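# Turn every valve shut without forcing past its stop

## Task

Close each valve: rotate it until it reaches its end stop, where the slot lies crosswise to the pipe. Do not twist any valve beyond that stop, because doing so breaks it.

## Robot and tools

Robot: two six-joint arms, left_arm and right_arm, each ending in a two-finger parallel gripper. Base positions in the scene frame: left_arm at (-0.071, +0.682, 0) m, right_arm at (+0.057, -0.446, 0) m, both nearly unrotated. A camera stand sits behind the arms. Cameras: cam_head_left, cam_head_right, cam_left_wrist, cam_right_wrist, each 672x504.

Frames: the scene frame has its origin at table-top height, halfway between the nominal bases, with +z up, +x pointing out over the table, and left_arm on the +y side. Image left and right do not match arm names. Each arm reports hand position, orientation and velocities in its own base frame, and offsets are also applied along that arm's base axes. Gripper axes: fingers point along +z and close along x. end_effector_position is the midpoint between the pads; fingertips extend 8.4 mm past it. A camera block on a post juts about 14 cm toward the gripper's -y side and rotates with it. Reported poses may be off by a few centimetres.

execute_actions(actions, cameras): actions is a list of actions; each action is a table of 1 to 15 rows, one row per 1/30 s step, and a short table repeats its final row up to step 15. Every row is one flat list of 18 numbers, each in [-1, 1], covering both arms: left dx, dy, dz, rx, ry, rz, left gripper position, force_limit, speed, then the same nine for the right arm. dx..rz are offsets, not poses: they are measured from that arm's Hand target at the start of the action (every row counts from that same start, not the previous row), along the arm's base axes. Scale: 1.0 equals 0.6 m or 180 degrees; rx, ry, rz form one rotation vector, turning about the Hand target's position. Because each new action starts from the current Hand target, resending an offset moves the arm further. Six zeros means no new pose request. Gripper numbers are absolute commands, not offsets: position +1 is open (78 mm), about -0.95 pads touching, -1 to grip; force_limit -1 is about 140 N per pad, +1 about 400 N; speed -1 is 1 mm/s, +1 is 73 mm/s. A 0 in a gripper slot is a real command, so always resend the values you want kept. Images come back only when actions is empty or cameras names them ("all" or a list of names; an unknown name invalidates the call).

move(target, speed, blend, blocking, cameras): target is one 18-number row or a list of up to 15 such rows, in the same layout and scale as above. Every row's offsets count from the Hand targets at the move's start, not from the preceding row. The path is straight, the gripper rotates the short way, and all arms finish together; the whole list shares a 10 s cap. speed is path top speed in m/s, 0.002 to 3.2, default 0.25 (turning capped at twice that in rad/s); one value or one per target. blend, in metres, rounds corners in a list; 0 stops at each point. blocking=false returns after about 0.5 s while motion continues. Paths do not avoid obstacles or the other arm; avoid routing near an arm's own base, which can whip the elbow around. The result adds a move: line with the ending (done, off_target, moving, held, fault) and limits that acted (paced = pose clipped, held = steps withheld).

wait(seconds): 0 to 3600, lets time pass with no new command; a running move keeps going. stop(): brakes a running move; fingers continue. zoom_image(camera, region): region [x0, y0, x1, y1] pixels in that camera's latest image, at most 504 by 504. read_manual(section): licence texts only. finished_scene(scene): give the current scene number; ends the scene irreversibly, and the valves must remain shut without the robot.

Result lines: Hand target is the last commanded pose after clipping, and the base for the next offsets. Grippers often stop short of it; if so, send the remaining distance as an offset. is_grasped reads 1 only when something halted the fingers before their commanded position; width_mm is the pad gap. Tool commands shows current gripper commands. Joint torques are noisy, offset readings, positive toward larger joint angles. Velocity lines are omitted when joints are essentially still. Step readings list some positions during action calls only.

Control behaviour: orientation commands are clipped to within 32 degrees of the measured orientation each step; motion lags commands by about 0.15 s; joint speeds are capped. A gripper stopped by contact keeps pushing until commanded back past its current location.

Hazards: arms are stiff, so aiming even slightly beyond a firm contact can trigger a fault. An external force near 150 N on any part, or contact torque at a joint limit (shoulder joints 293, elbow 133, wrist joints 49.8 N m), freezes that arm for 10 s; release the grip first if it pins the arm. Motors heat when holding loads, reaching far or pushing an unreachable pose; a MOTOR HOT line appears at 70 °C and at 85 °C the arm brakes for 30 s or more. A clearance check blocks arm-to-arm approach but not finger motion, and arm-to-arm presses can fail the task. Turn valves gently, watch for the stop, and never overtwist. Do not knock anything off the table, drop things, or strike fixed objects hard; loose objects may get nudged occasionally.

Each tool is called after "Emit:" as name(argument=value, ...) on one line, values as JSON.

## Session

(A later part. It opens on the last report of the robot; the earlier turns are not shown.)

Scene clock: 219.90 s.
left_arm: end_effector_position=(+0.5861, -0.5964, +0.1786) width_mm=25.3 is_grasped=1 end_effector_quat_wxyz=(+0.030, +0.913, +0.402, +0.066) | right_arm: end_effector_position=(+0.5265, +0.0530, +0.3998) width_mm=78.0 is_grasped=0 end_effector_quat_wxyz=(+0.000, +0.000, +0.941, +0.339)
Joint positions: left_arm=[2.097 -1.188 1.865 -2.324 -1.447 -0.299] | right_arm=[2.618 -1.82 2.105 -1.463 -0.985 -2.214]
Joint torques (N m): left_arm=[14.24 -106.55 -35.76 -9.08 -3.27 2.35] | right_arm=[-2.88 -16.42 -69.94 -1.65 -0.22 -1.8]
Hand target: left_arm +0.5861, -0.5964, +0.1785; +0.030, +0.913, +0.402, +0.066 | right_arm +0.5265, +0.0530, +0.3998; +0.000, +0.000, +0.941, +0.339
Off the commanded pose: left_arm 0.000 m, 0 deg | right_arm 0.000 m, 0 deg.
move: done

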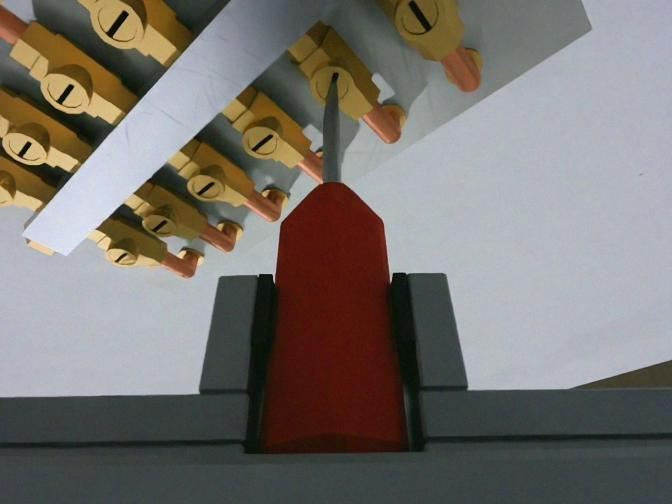

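Emit:
move(target=[[0.0002,0,-0.0012,0,0,0,-0.97,-0.1,-0.3,0,0,0,0,0,0,1,1,1],[-0.0004,0.0002,-0.0013,0.0163,0,-0.1133,-0.97,-0.1,-0.3,0,0,0,0,0,0,1,1,1],[-0.0008,0.0004,-0.0013,0.031,0,-0.215,-0.97,-0.1,-0.3,0,0,0,0,0,0,1,1,1],[-0.0008,0.0005,-0.0013,0.0326,0,-0.226,-0.97,-0.1,-0.3,0,0,0,0,0,0,1,1,1]], speed=[0.02,0.2,0.2,0.05], blend=[0,0.01,0.005,0], cameras=["cam_left_wrist"])

Emit:
zoom_image(camera="cam_left_wrist", region=[290, 40, 380, 130])

Scene clock: 222.77 s.
left_arm: end_effector_position=(+0.5856, -0.5961, +0.1777) width_mm=25.3 is_grasped=1 end_effector_quat_wxyz=(+0.006, +0.996, +0.056, +0.071) | right_arm: end_effector_position=(+0.5265, +0.0530, +0.3998) width_mm=78.0 is_grasped=0 end_effector_quat_wxyz=(+0.000, +0.000, +0.941, +0.339)
Joint positions: left_arm=[2.098 -1.188 1.866 -2.324 -1.449 0.418] | right_arm=[2.618 -1.82 2.105 -1.463 -0.985 -2.214]
Joint torques (N m): left_arm=[11.81 -143.83 -34.44 -2.89 -3.35 4.6] | right_arm=[-1.37 -18.14 -68.52 -1.76 -0.43 -1.56]
Hand target: left_arm +0.5856, -0.5961, +0.1777; +0.006, +0.996, +0.056, +0.071 | right_arm +0.5265, +0.0530, +0.3998; +0.000, +0.000, +0.941, +0.339
Off the commanded pose: left_arm 0.000 m, 0 deg | right_arm 0.000 m, 0 deg.
move: done

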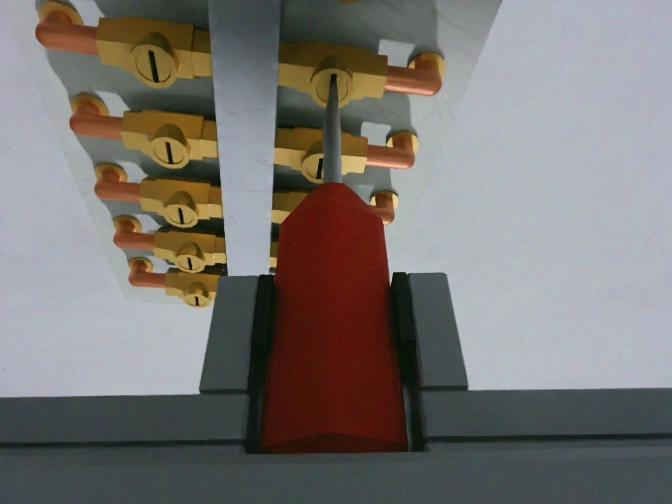

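Scaled by 5.600.

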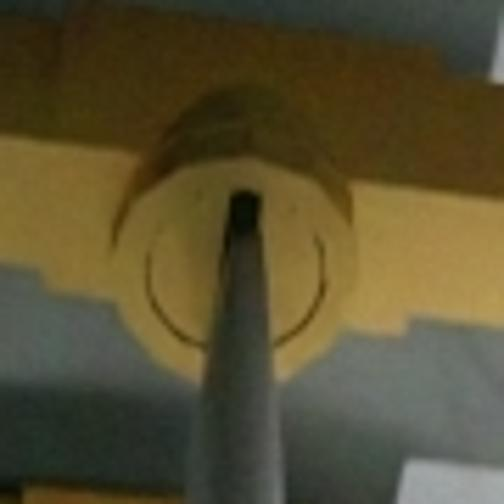

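Emit:
move(target=[[0,0,0,-0.004,0,0.0275,-0.97,-0.1,-0.3,0,0,0,0,0,0,1,1,1],[-0.0024,0,0.0165,-0.004,0,0.0275,-0.97,-0.1,-0.3,0,0,0,0,0,0,1,1,1],[0.0025,0.0658,0.0168,-0.0772,0,0.5361,-0.97,-0.1,-0.3,0,0,0,0,0,0,1,1,1]], speed=[0.1,0.1,0.5], cameras=["cam_left_wrist"])

Emit:
zoom_image(camera="cam_left_wrist", region=[310, 55, 350, 95])

Scene clock: 226.53 s.
left_arm: end_effector_position=(+0.5871, -0.5566, +0.1878) width_mm=25.3 is_grasped=1 end_effector_quat_wxyz=(+0.058, +0.614, +0.786, +0.045) | right_arm: end_effector_position=(+0.5265, +0.0530, +0.3998) width_mm=78.0 is_grasped=0 end_effector_quat_wxyz=(+0.000, +0.000, +0.941, +0.339)
Joint positions: left_arm=[2.124 -1.236 1.916 -2.329 -1.447 -1.256] | right_arm=[2.618 -1.82 2.105 -1.463 -0.985 -2.214]
Joint torques (N m): left_arm=[14.37 -139.79 -36.2 -4.23 4.8 -1.74] | right_arm=[-2.34 -17.37 -69.69 -1.66 -0.07 -1.66]
Hand target: left_arm +0.5871, -0.5566, +0.1878; +0.058, +0.614, +0.786, +0.045 | right_arm +0.5265, +0.0530, +0.3998; +0.000, +0.000, +0.941, +0.339
Off the commanded pose: left_arm 0.000 m, 0 deg | right_arm 0.000 m, 0 deg.
move: done

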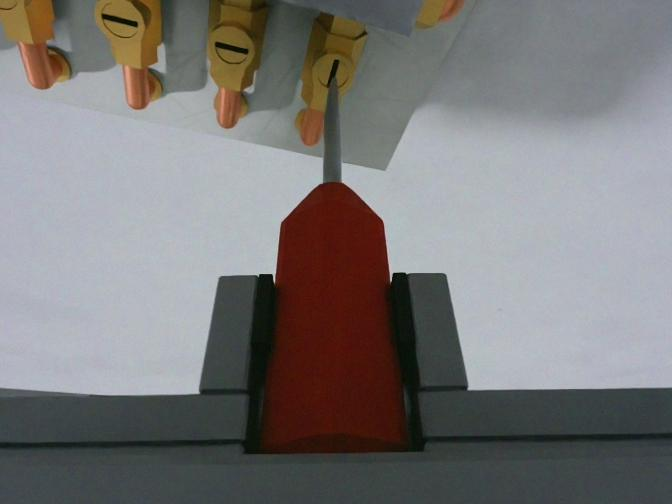

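Scaled by 12.600.

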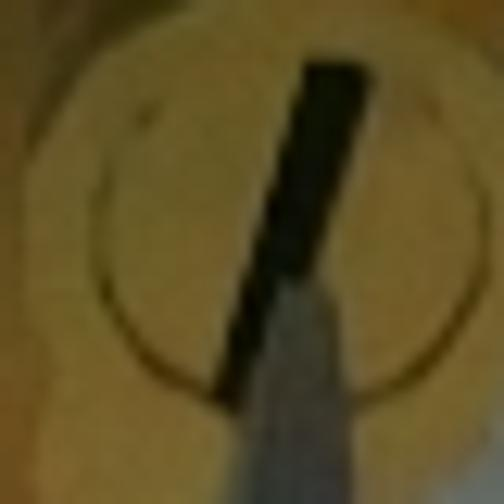

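Emit:
move(target=[[-0.0006,0.0006,0,-0.0008,0,0.0055,-0.97,-0.1,-0.3,0,0,0,0,0,0,1,1,1],[0.0013,0.0006,-0.0132,-0.0008,0,0.0055,-0.97,-0.1,-0.3,0,0,0,0,0,0,1,1,1],[0.0016,0.0006,-0.0155,-0.0008,0,0.0055,-0.97,-0.1,-0.3,0,0,0,0,0,0,1,1,1]], speed=[0.05,0.05,0.01], cameras=["cam_left_wrist"])

Emit:
zoom_image(camera="cam_left_wrist", region=[310, 60, 350, 100])

Scene clock: 227.83 s.
left_arm: end_effector_position=(+0.5881, -0.5562, +0.1786) width_mm=25.3 is_grasped=1 end_effector_quat_wxyz=(+0.058, +0.607, +0.791, +0.044) | right_arm: end_effector_position=(+0.5265, +0.0530, +0.3998) width_mm=78.0 is_grasped=0 end_effector_quat_wxyz=(+0.000, +0.000, +0.941, +0.339)
Joint positions: left_arm=[2.125 -1.225 1.921 -2.345 -1.447 -1.273] | right_arm=[2.618 -1.82 2.105 -1.463 -0.985 -2.214]
Joint torques (N m): left_arm=[15.39 -102.84 -35.31 -8.96 -3.71 2.18] | right_arm=[-1.95 -16.65 -69.43 -1.63 0.04 -1.78]
Hand target: left_arm +0.5881, -0.5562, +0.1785; +0.058, +0.607, +0.791, +0.044 | right_arm +0.5265, +0.0530, +0.3998; +0.000, +0.000, +0.941, +0.339
Off the commanded pose: left_arm 0.000 m, 0 deg | right_arm 0.000 m, 0 deg.
move: done

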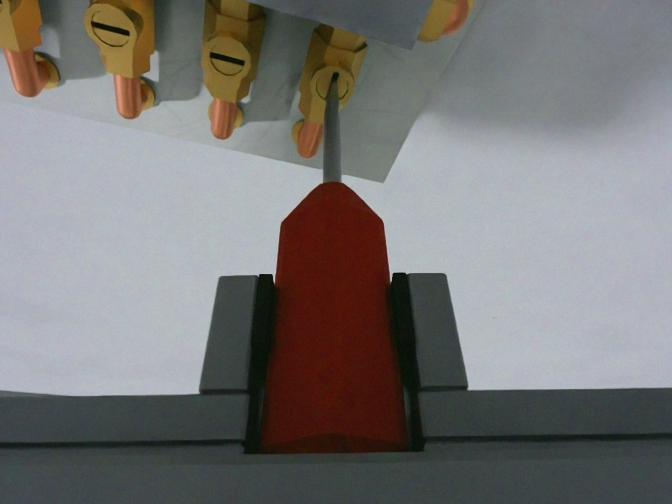

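Scaled by 12.600.

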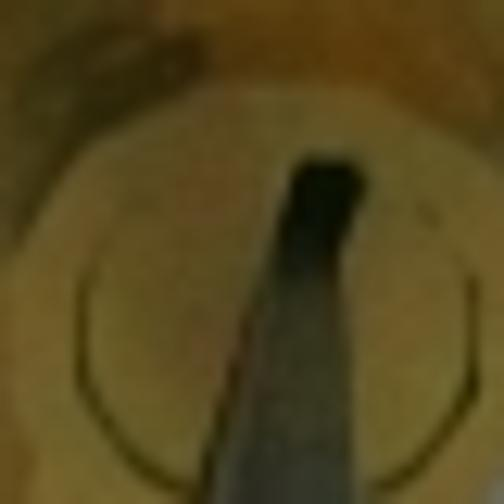

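Emit:
move(target=[[0.0002,0,-0.0012,0,0,0,-0.97,-0.1,-0.3,0,0,0,0,0,0,1,1,1],[-0.001,-0.0005,-0.0013,0.0396,0,-0.275,-0.97,-0.1,-0.3,0,0,0,0,0,0,1,1,1],[-0.0021,0,-0.0014,0.0764,0,-0.5306,-0.97,-0.1,-0.3,0,0,0,0,0,0,1,1,1],[-0.0022,0,-0.0014,0.078,0,-0.5416,-0.97,-0.1,-0.3,0,0,0,0,0,0,1,1,1]], speed=[0.02,0.2,0.2,0.05], blend=[0,0.01,0.005,0], cameras=["cam_left_wrist"])

Emit:
zoom_image(camera="cam_left_wrist", region=[290, 40, 380, 130])

Scene clock: 233.17 s.
left_arm: end_effector_position=(+0.5867, -0.5562, +0.1776) width_mm=25.3 is_grasped=1 end_effector_quat_wxyz=(+0.006, +0.996, +0.056, +0.071) | right_arm: end_effector_position=(+0.5265, +0.0530, +0.3998) width_mm=78.0 is_grasped=0 end_effector_quat_wxyz=(+0.000, +0.000, +0.941, +0.339)
Joint positions: left_arm=[2.125 -1.225 1.923 -2.347 -1.451 0.446] | right_arm=[2.618 -1.82 2.105 -1.463 -0.985 -2.214]
Joint torques (N m): left_arm=[8.03 -143.84 -34.68 -4.6 -4.52 4.55] | right_arm=[-2.09 -16.58 -69.24 -1.79 -0.27 -1.71]
Hand target: left_arm +0.5867, -0.5562, +0.1776; +0.006, +0.996, +0.056, +0.071 | right_arm +0.5265, +0.0530, +0.3998; +0.000, +0.000, +0.941, +0.339
Off the commanded pose: left_arm 0.000 m, 0 deg | right_arm 0.000 m, 0 deg.
move: done

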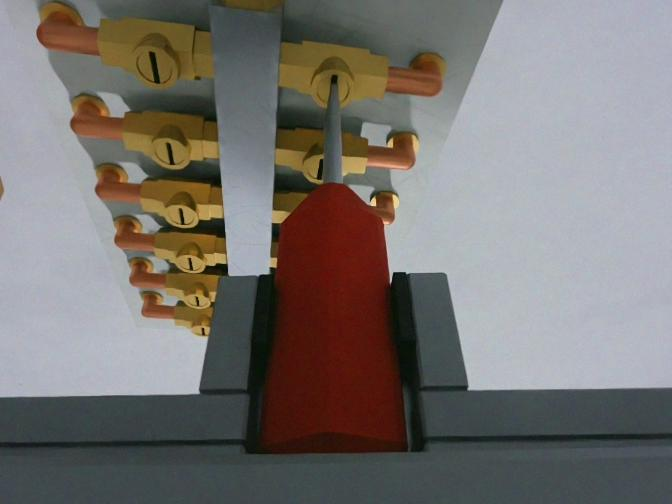

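Scaled by 5.600.

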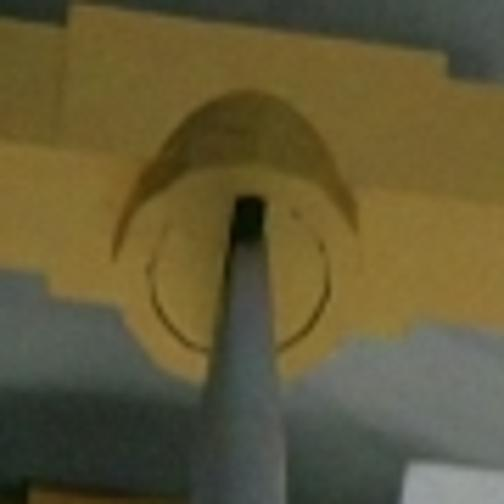

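Emit:
move(target=[[0,0,0,-0.004,0,0.0275,-0.97,-0.1,-0.3,0,0,0,0,0,0,1,1,1],[-0.0095,0,0.066,-0.004,0,0.0275,-0.97,-0.1,-0.3,0,0,0,0,0,0,1,1,1],[-0.2747,0.0527,0.0957,0.0167,0.0431,-0.1023,-0.97,-0.1,-0.3,0,0,0,0,0,0,1,1,1]], speed=[0.1,0.15,0.3], cameras=["cam_left_wrist","cam_head_left"])

Scene clock: 242.70 s.
left_arm: end_effector_position=(+0.4222, -0.5247, +0.2350) width_mm=25.3 is_grasped=1 end_effector_quat_wxyz=(-0.013, +0.994, -0.105, +0.003) | right_arm: end_effector_position=(+0.5265, +0.0530, +0.3998) width_mm=78.0 is_grasped=0 end_effector_quat_wxyz=(+0.000, +0.000, +0.941, +0.339)
Joint positions: left_arm=[1.975 -1.46 2.073 -2.165 -1.552 0.614] | right_arm=[2.618 -1.82 2.105 -1.463 -0.985 -2.214]
Joint torques (N m): left_arm=[-12.59 -106.69 -37.42 -3.38 -4.23 2.68] | right_arm=[-1.57 -17.5 -68.38 -1.94 -0.37 -1.55]
Hand target: left_arm +0.4219, -0.5246, +0.2350; -0.013, +0.994, -0.105, +0.003 | right_arm +0.5265, +0.0530, +0.3998; +0.000, +0.000, +0.941, +0.339
Off the commanded pose: left_arm 0.000 m, 0 deg | right_arm 0.000 m, 0 deg.
move: done
Images, in order (width x height): cam_head_left 672x504, cam_left_wrist 672x504.

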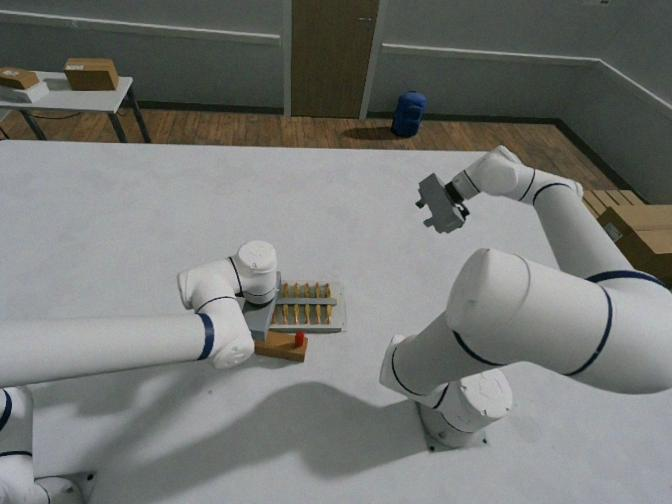

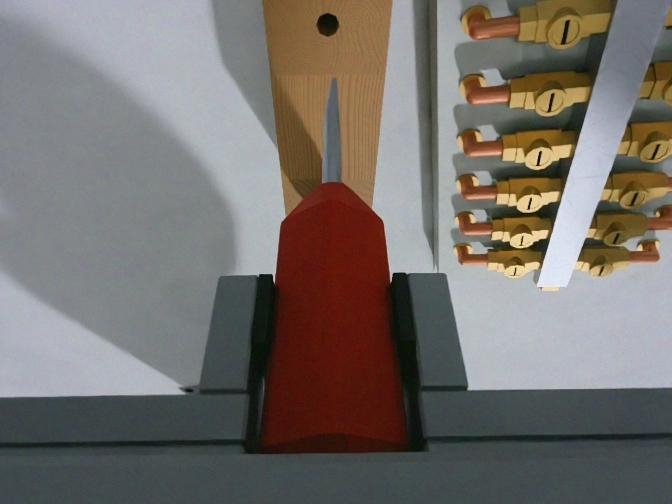

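Emit:
move(target=[0,0,-0.067,0,0,0,-0.97,-0.1,-0.3,0,0,0,0,0,0,1,1,1], speed=0.15, cameras=["cam_left_wrist"])

Emit:
zoom_image(camera="cam_left_wrist", region=[280, 20, 380, 120])

Scene clock: 243.67 s.
left_arm: end_effector_position=(+0.4219, -0.5246, +0.1950) width_mm=25.3 is_grasped=1 end_effector_quat_wxyz=(-0.013, +0.994, -0.105, +0.003) | right_arm: end_effector_position=(+0.5265, +0.0530, +0.3998) width_mm=78.0 is_grasped=0 end_effector_quat_wxyz=(+0.000, +0.000, +0.941, +0.339)
Joint positions: left_arm=[1.974 -1.415 2.108 -2.245 -1.552 0.615] | right_arm=[2.618 -1.82 2.105 -1.463 -0.985 -2.214]
Joint torques (N m): left_arm=[5.16 -74.85 -36.45 -8.26 -3.45 2.38] | right_arm=[-1.57 -17.09 -68.52 -1.86 -0.22 -1.45]
Hand target: left_arm +0.4219, -0.5246, +0.1948; -0.013, +0.994, -0.105, +0.003 | right_arm +0.5265, +0.0530, +0.3998; +0.000, +0.000, +0.941, +0.339
Off the commanded pose: left_arm 0.000 m, 0 deg | right_arm 0.000 m, 0 deg.
move: done

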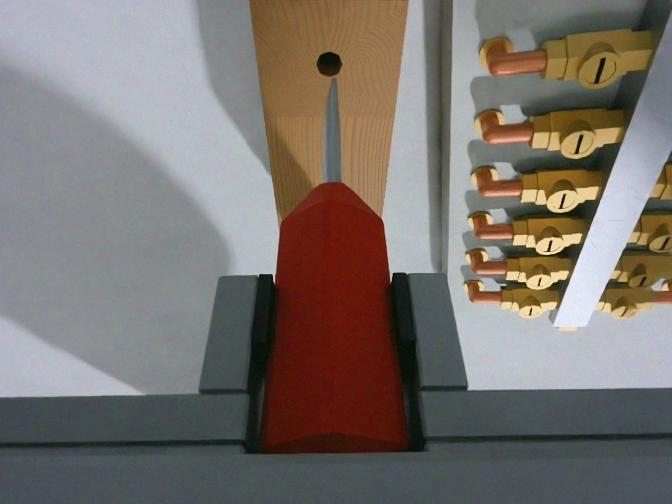

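Scaled by 5.040.

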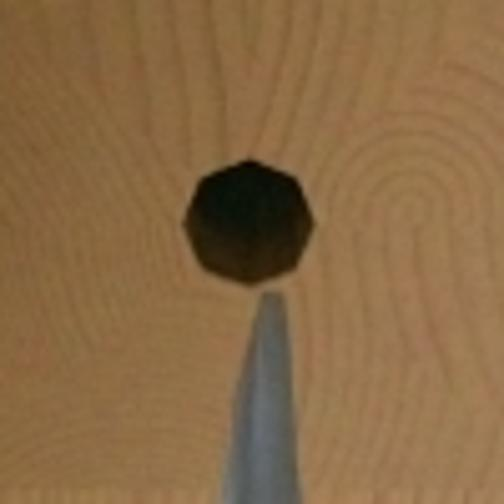

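Emit:
move(target=[-0.0016,0.002,-0.0167,0,0,0,-0.97,-0.1,-0.3,0,0,0,0,0,0,1,1,1], speed=0.1, cameras=["cam_left_wrist"])

Emit:
zoom_image(camera="cam_left_wrist", region=[280, 20, 380, 120])

Scene clock: 244.43 s.
left_arm: end_effector_position=(+0.4210, -0.5234, +0.1850) width_mm=25.3 is_grasped=1 end_effector_quat_wxyz=(-0.013, +0.994, -0.105, +0.003) | right_arm: end_effector_position=(+0.5265, +0.0530, +0.3998) width_mm=78.0 is_grasped=0 end_effector_quat_wxyz=(+0.000, +0.000, +0.941, +0.339)
Joint positions: left_arm=[1.974 -1.405 2.119 -2.265 -1.552 0.614] | right_arm=[2.618 -1.82 2.105 -1.463 -0.985 -2.214]
Joint torques (N m): left_arm=[-14.98 -76.21 -34.27 -7.89 -2.91 -1.65] | right_arm=[-2.39 -17.33 -68.34 -1.82 0.03 -1.44]
Hand target: left_arm +0.4210, -0.5234, +0.1848; -0.013, +0.994, -0.105, +0.003 | right_arm +0.5265, +0.0530, +0.3998; +0.000, +0.000, +0.941, +0.339
Off the commanded pose: left_arm 0.000 m, 0 deg | right_arm 0.000 m, 0 deg.
move: done

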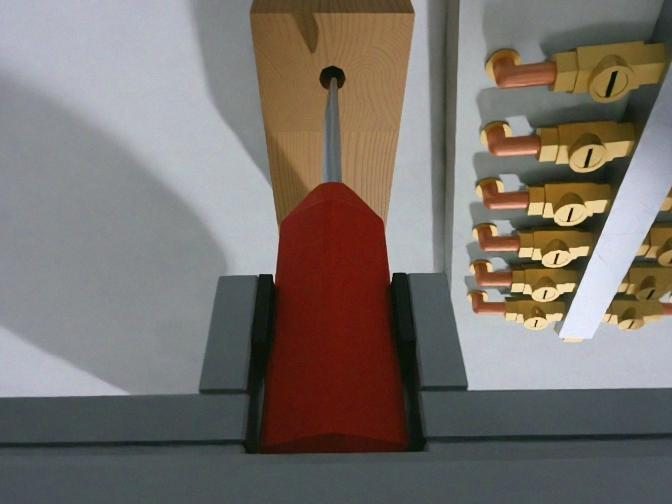

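Scaled by 5.040.

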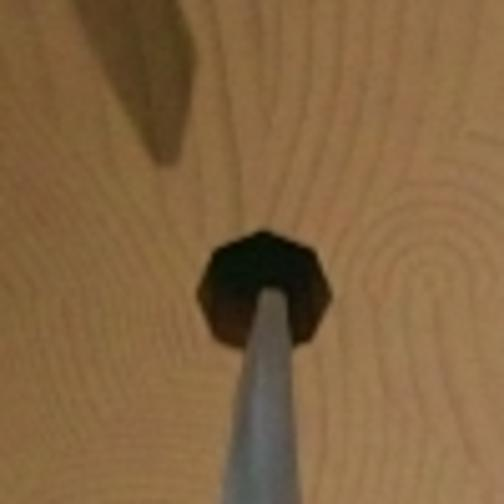

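Emit:
move(target=[0,0,-0.05,0,0,0,-0.97,-0.1,-0.3,0,0,0,0,0,0,1,1,1], speed=0.06, cameras=["cam_left_wrist"])

Emit:
zoom_image(camera="cam_left_wrist", region=[280, 60, 400, 180])

Scene clock: 245.50 s.
left_arm: end_effector_position=(+0.4210, -0.5234, +0.1550) width_mm=25.3 is_grasped=1 end_effector_quat_wxyz=(-0.013, +0.994, -0.105, +0.003) | right_arm: end_effector_position=(+0.5265, +0.0530, +0.3998) width_mm=78.0 is_grasped=0 end_effector_quat_wxyz=(+0.000, +0.000, +0.941, +0.339)
Joint positions: left_arm=[1.974 -1.366 2.141 -2.326 -1.552 0.614] | right_arm=[2.618 -1.82 2.105 -1.463 -0.985 -2.214]
Joint torques (N m): left_arm=[-6.7 -77.39 -32.36 -8.85 -3.45 -1.03] | right_arm=[-2.12 -16.23 -68.97 -1.83 -0.29 -1.67]
Hand target: left_arm +0.4210, -0.5234, +0.1548; -0.013, +0.994, -0.105, +0.003 | right_arm +0.5265, +0.0530, +0.3998; +0.000, +0.000, +0.941, +0.339
Off the commanded pose: left_arm 0.000 m, 0 deg | right_arm 0.000 m, 0 deg.
move: done

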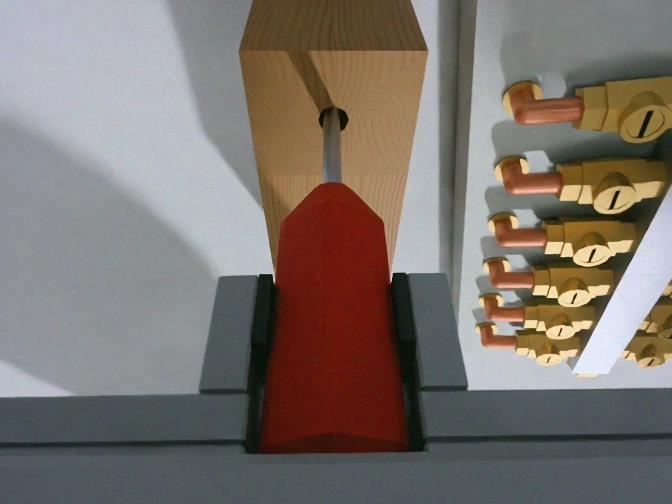

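Scaled by 4.200.

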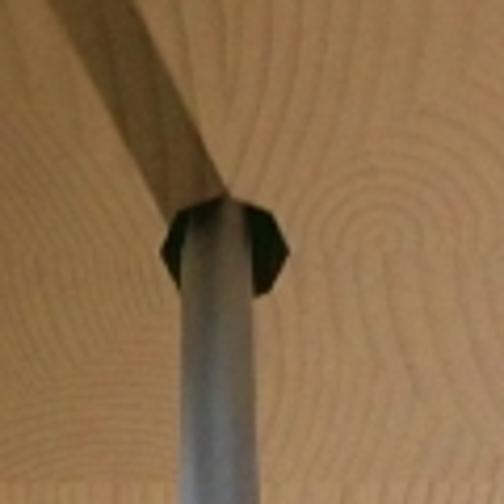

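Emit:
move(target=[0.0005,0,-0.0683,0,0,0,-0.97,-0.1,-0.3,0,0,0,0,0,0,1,1,1], speed=0.06, cameras=["cam_left_wrist"])

Scene clock: 247.67 s.
left_arm: end_effector_position=(+0.4213, -0.5234, +0.1140) width_mm=25.3 is_grasped=1 end_effector_quat_wxyz=(-0.013, +0.994, -0.105, +0.003) | right_arm: end_effector_position=(+0.5265, +0.0530, +0.3998) width_mm=78.0 is_grasped=0 end_effector_quat_wxyz=(+0.000, +0.000, +0.941, +0.339)
Joint positions: left_arm=[1.974 -1.307 2.166 -2.41 -1.552 0.614] | right_arm=[2.618 -1.82 2.105 -1.463 -0.985 -2.214]
Joint torques (N m): left_arm=[14.91 -82.92 -29.07 -8.18 -2.83 2.43] | right_arm=[-0.92 -17.82 -67.6 -1.96 -0.28 -1.3]
Hand target: left_arm +0.4213, -0.5234, +0.1138; -0.013, +0.994, -0.105, +0.003 | right_arm +0.5265, +0.0530, +0.3998; +0.000, +0.000, +0.941, +0.339
Off the commanded pose: left_arm 0.000 m, 0 deg | right_arm 0.000 m, 0 deg.
move: done

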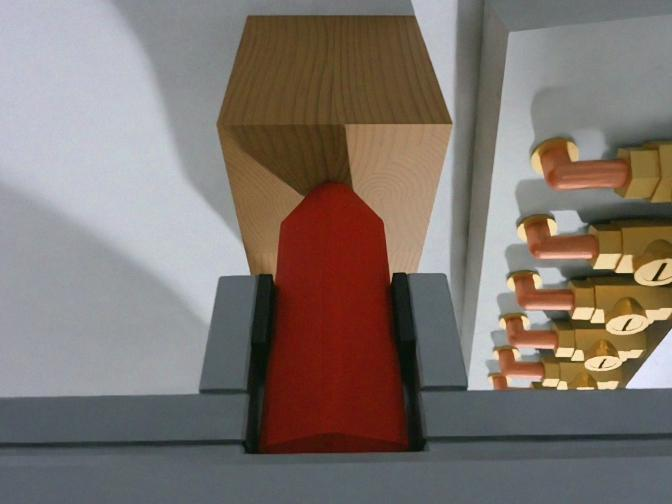

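Emit:
move(target=[0,0,-0.003,0,0,0,-0.97,-0.1,-0.3,0,0,0,0,0,0,1,1,1], speed=0.02)

Scene clock: 248.23 s.
left_arm: end_effector_position=(+0.4213, -0.5235, +0.1122) width_mm=25.3 is_grasped=1 end_effector_quat_wxyz=(-0.013, +0.994, -0.105, +0.003) | right_arm: end_effector_position=(+0.5265, +0.0530, +0.3998) width_mm=78.0 is_grasped=0 end_effector_quat_wxyz=(+0.000, +0.000, +0.941, +0.339)
Joint positions: left_arm=[1.974 -1.305 2.167 -2.414 -1.552 0.614] | right_arm=[2.618 -1.82 2.105 -1.463 -0.985 -2.214]
Joint torques (N m): left_arm=[11.46 -34.65 -20.6 -6.57 -2.47 2.48] | right_arm=[-0.79 -16.72 -68.69 -1.86 -0.09 -1.28]
Hand target: left_arm +0.4213, -0.5234, +0.1120; -0.013, +0.994, -0.105, +0.003 | right_arm +0.5265, +0.0530, +0.3998; +0.000, +0.000, +0.941, +0.339
Off the commanded pose: left_arm 0.000 m, 0 deg | right_arm 0.000 m, 0 deg.
move: done

Emit:
move(target=[0,0,0,0,0,0,0.6,-0.8,-0.3,0,0,0,0,0,0,1,1,1])

Emit:
move(target=[0,0,0.2,0,0,0,0.6,-0.8,-0.3,0,0,0,0,0,0,1,1,1], cameras=["cam_left_wrist"], speed=0.15)

Scene clock: 249.97 s.
left_arm: end_effector_position=(+0.4213, -0.5234, +0.1120) width_mm=62.0 is_grasped=0 end_effector_quat_wxyz=(-0.013, +0.994, -0.105, +0.003) | right_arm: end_effector_position=(+0.5265, +0.0530, +0.3998) width_mm=78.0 is_grasped=0 end_effector_quat_wxyz=(+0.000, +0.000, +0.941, +0.339)
Joint positions: left_arm=[1.974 -1.304 2.167 -2.414 -1.552 0.614] | right_arm=[2.618 -1.82 2.105 -1.463 -0.985 -2.214]
Joint torques (N m): left_arm=[-7.56 -28.61 -9.27 3.36 -0.13 1.98] | right_arm=[-1.42 -17.91 -68.05 -1.81 -0.08 -1.17]
Hand target: left_arm +0.4213, -0.5234, +0.1120; -0.013, +0.994, -0.105, +0.003 | right_arm +0.5265, +0.0530, +0.3998; +0.000, +0.000, +0.941, +0.339
Off the commanded pose: left_arm 0.000 m, 0 deg | right_arm 0.000 m, 0 deg.
move: done

Scene clock: 251.37 s.
left_arm: end_effector_position=(+0.4213, -0.5234, +0.2319) width_mm=62.0 is_grasped=0 end_effector_quat_wxyz=(-0.013, +0.994, -0.105, +0.003) | right_arm: end_effector_position=(+0.5265, +0.0530, +0.3998) width_mm=78.0 is_grasped=0 end_effector_quat_wxyz=(+0.000, +0.000, +0.941, +0.339)
Joint positions: left_arm=[1.974 -1.459 2.079 -2.171 -1.552 0.614] | right_arm=[2.618 -1.82 2.105 -1.463 -0.985 -2.214]
Joint torques (N m): left_arm=[-9.93 -108.18 -48.46 -3.78 3.09 -1.17] | right_arm=[-0.4 -17.87 -68.49 -1.9 -0.16 -1.23]
Hand target: left_arm +0.4213, -0.5234, +0.2320; -0.013, +0.994, -0.105, +0.003 | right_arm +0.5265, +0.0530, +0.3998; +0.000, +0.000, +0.941, +0.339
Off the commanded pose: left_arm 0.000 m, 0 deg | right_arm 0.000 m, 0 deg.
move: done

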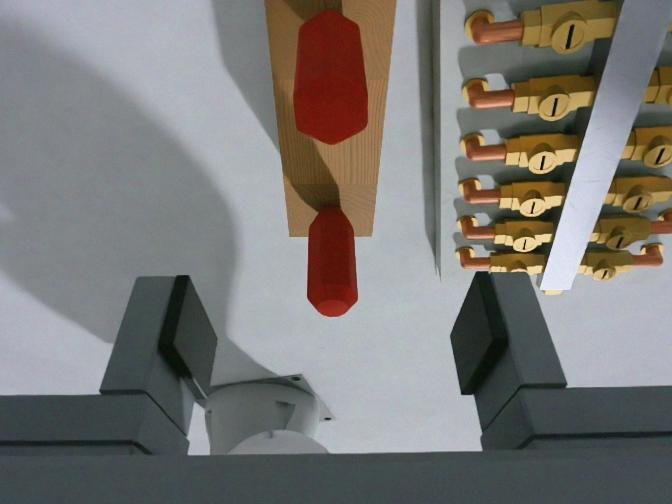

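Emit:
move(target=[0.1895,-0.161,0.1133,0.1846,-0.2266,-0.4043,0.6,-0.8,-0.3,0,0,0,0,0,0,1,1,1], cameras=["cam_left_wrist"], speed=0.4)

Emit:
zoom_image(camera="cam_left_wrist", region=[230, 110, 380, 260])

Emit:
zoom_image(camera="cam_left_wrist", region=[370, 110, 520, 260])

Scene clock: 254.40 s.
left_arm: end_effector_position=(+0.5350, -0.6200, +0.3000) width_mm=62.0 is_grasped=0 end_effector_quat_wxyz=(-0.301, +0.640, -0.640, +0.301) | right_arm: end_effector_position=(+0.5265, +0.0530, +0.3998) width_mm=78.0 is_grasped=0 end_effector_quat_wxyz=(+0.000, +0.000, +0.941, +0.339)
Joint positions: left_arm=[1.835 -1.331 2.045 -2.591 -0.733 1.972] | right_arm=[2.618 -1.82 2.105 -1.463 -0.985 -2.214]
Joint torques (N m): left_arm=[13.87 -85.64 -35.63 -8.9 9.76 2.18] | right_arm=[-3 -17.08 -68.53 -1.93 -0.21 -1.31]
Hand target: left_arm +0.5350, -0.6200, +0.3000; -0.301, +0.640, -0.640, +0.301 | right_arm +0.5265, +0.0530, +0.3998; +0.000, +0.000, +0.941, +0.339
Off the commanded pose: left_arm 0.000 m, 0 deg | right_arm 0.000 m, 0 deg.
move: done

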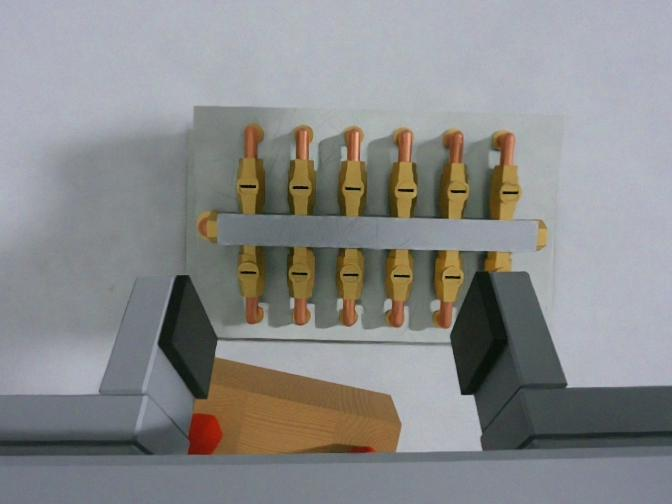

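Scaled by 3.360.

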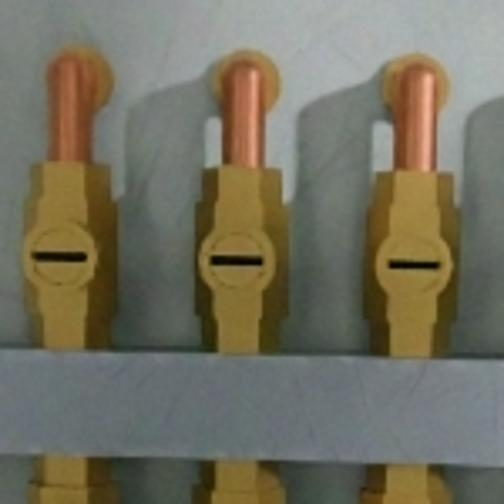

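Scaled by 3.360.

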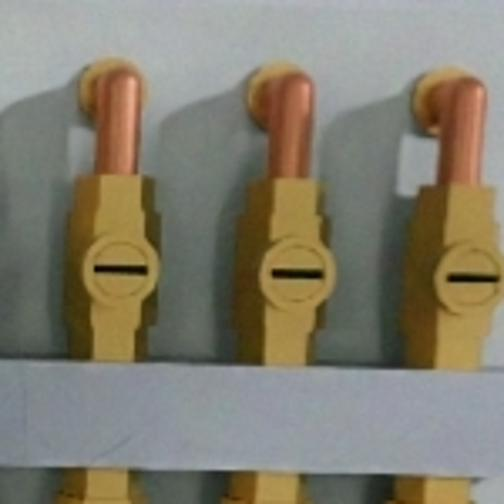

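Emit:
zoom_image(camera="cam_left_wrist", region=[225, 240, 365, 310])

Emit:
zoom_image(camera="cam_left_wrist", region=[325, 240, 465, 310])

Emit:
move(target=[0,-0.06,0,0,0,0,0.6,-0.8,-0.3,0,0,0,0,0,0,1,1,1], cameras=["cam_left_wrist"])

Emit:
zoom_image(camera="cam_left_wrist", region=[370, 240, 510, 310])

Scaled by 3.600.

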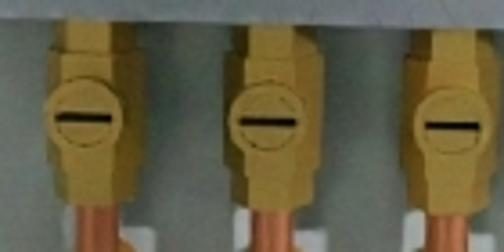

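Scaled by 3.600.

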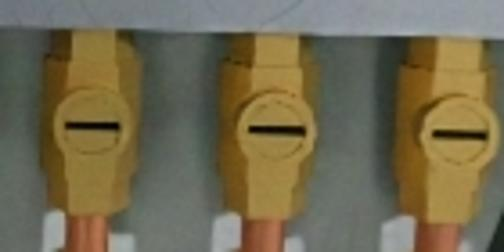

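Scene clock: 255.77 s.
left_arm: end_effector_position=(+0.5350, -0.6558, +0.3000) width_mm=62.0 is_grasped=0 end_effector_quat_wxyz=(-0.301, +0.640, -0.640, +0.301) | right_arm: end_effector_position=(+0.5265, +0.0530, +0.3998) width_mm=78.0 is_grasped=0 end_effector_quat_wxyz=(+0.000, +0.000, +0.941, +0.339)
Joint positions: left_arm=[1.822 -1.289 1.984 -2.558 -0.729 1.954] | right_arm=[2.618 -1.82 2.105 -1.463 -0.985 -2.214]
Joint torques (N m): left_arm=[-16.08 -90.67 -45.87 -4.59 9.71 -1.93] | right_arm=[-2.75 -17.01 -67.99 -1.86 -0.19 -1.2]
Hand target: left_arm +0.5350, -0.6560, +0.3000; -0.301, +0.640, -0.640, +0.301 | right_arm +0.5265, +0.0530, +0.3998; +0.000, +0.000, +0.941, +0.339
Off the commanded pose: left_arm 0.000 m, 0 deg | right_arm 0.000 m, 0 deg.
move: done

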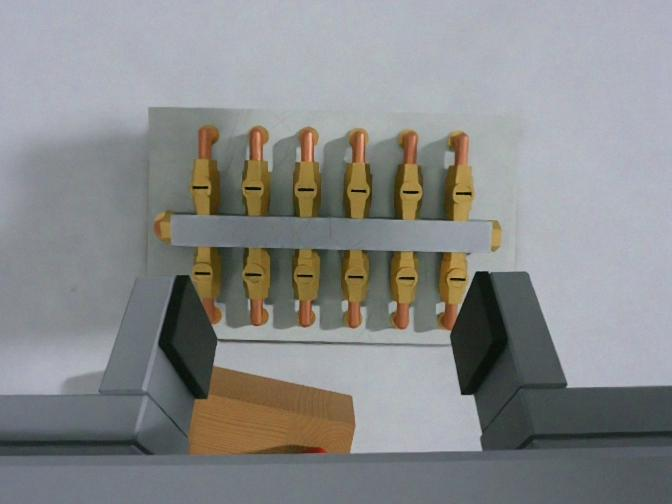

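Scaled by 3.600.

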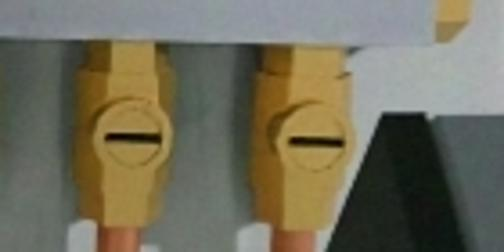

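Emit:
finished_scene(scene=1)

The scene is finished: the task was done.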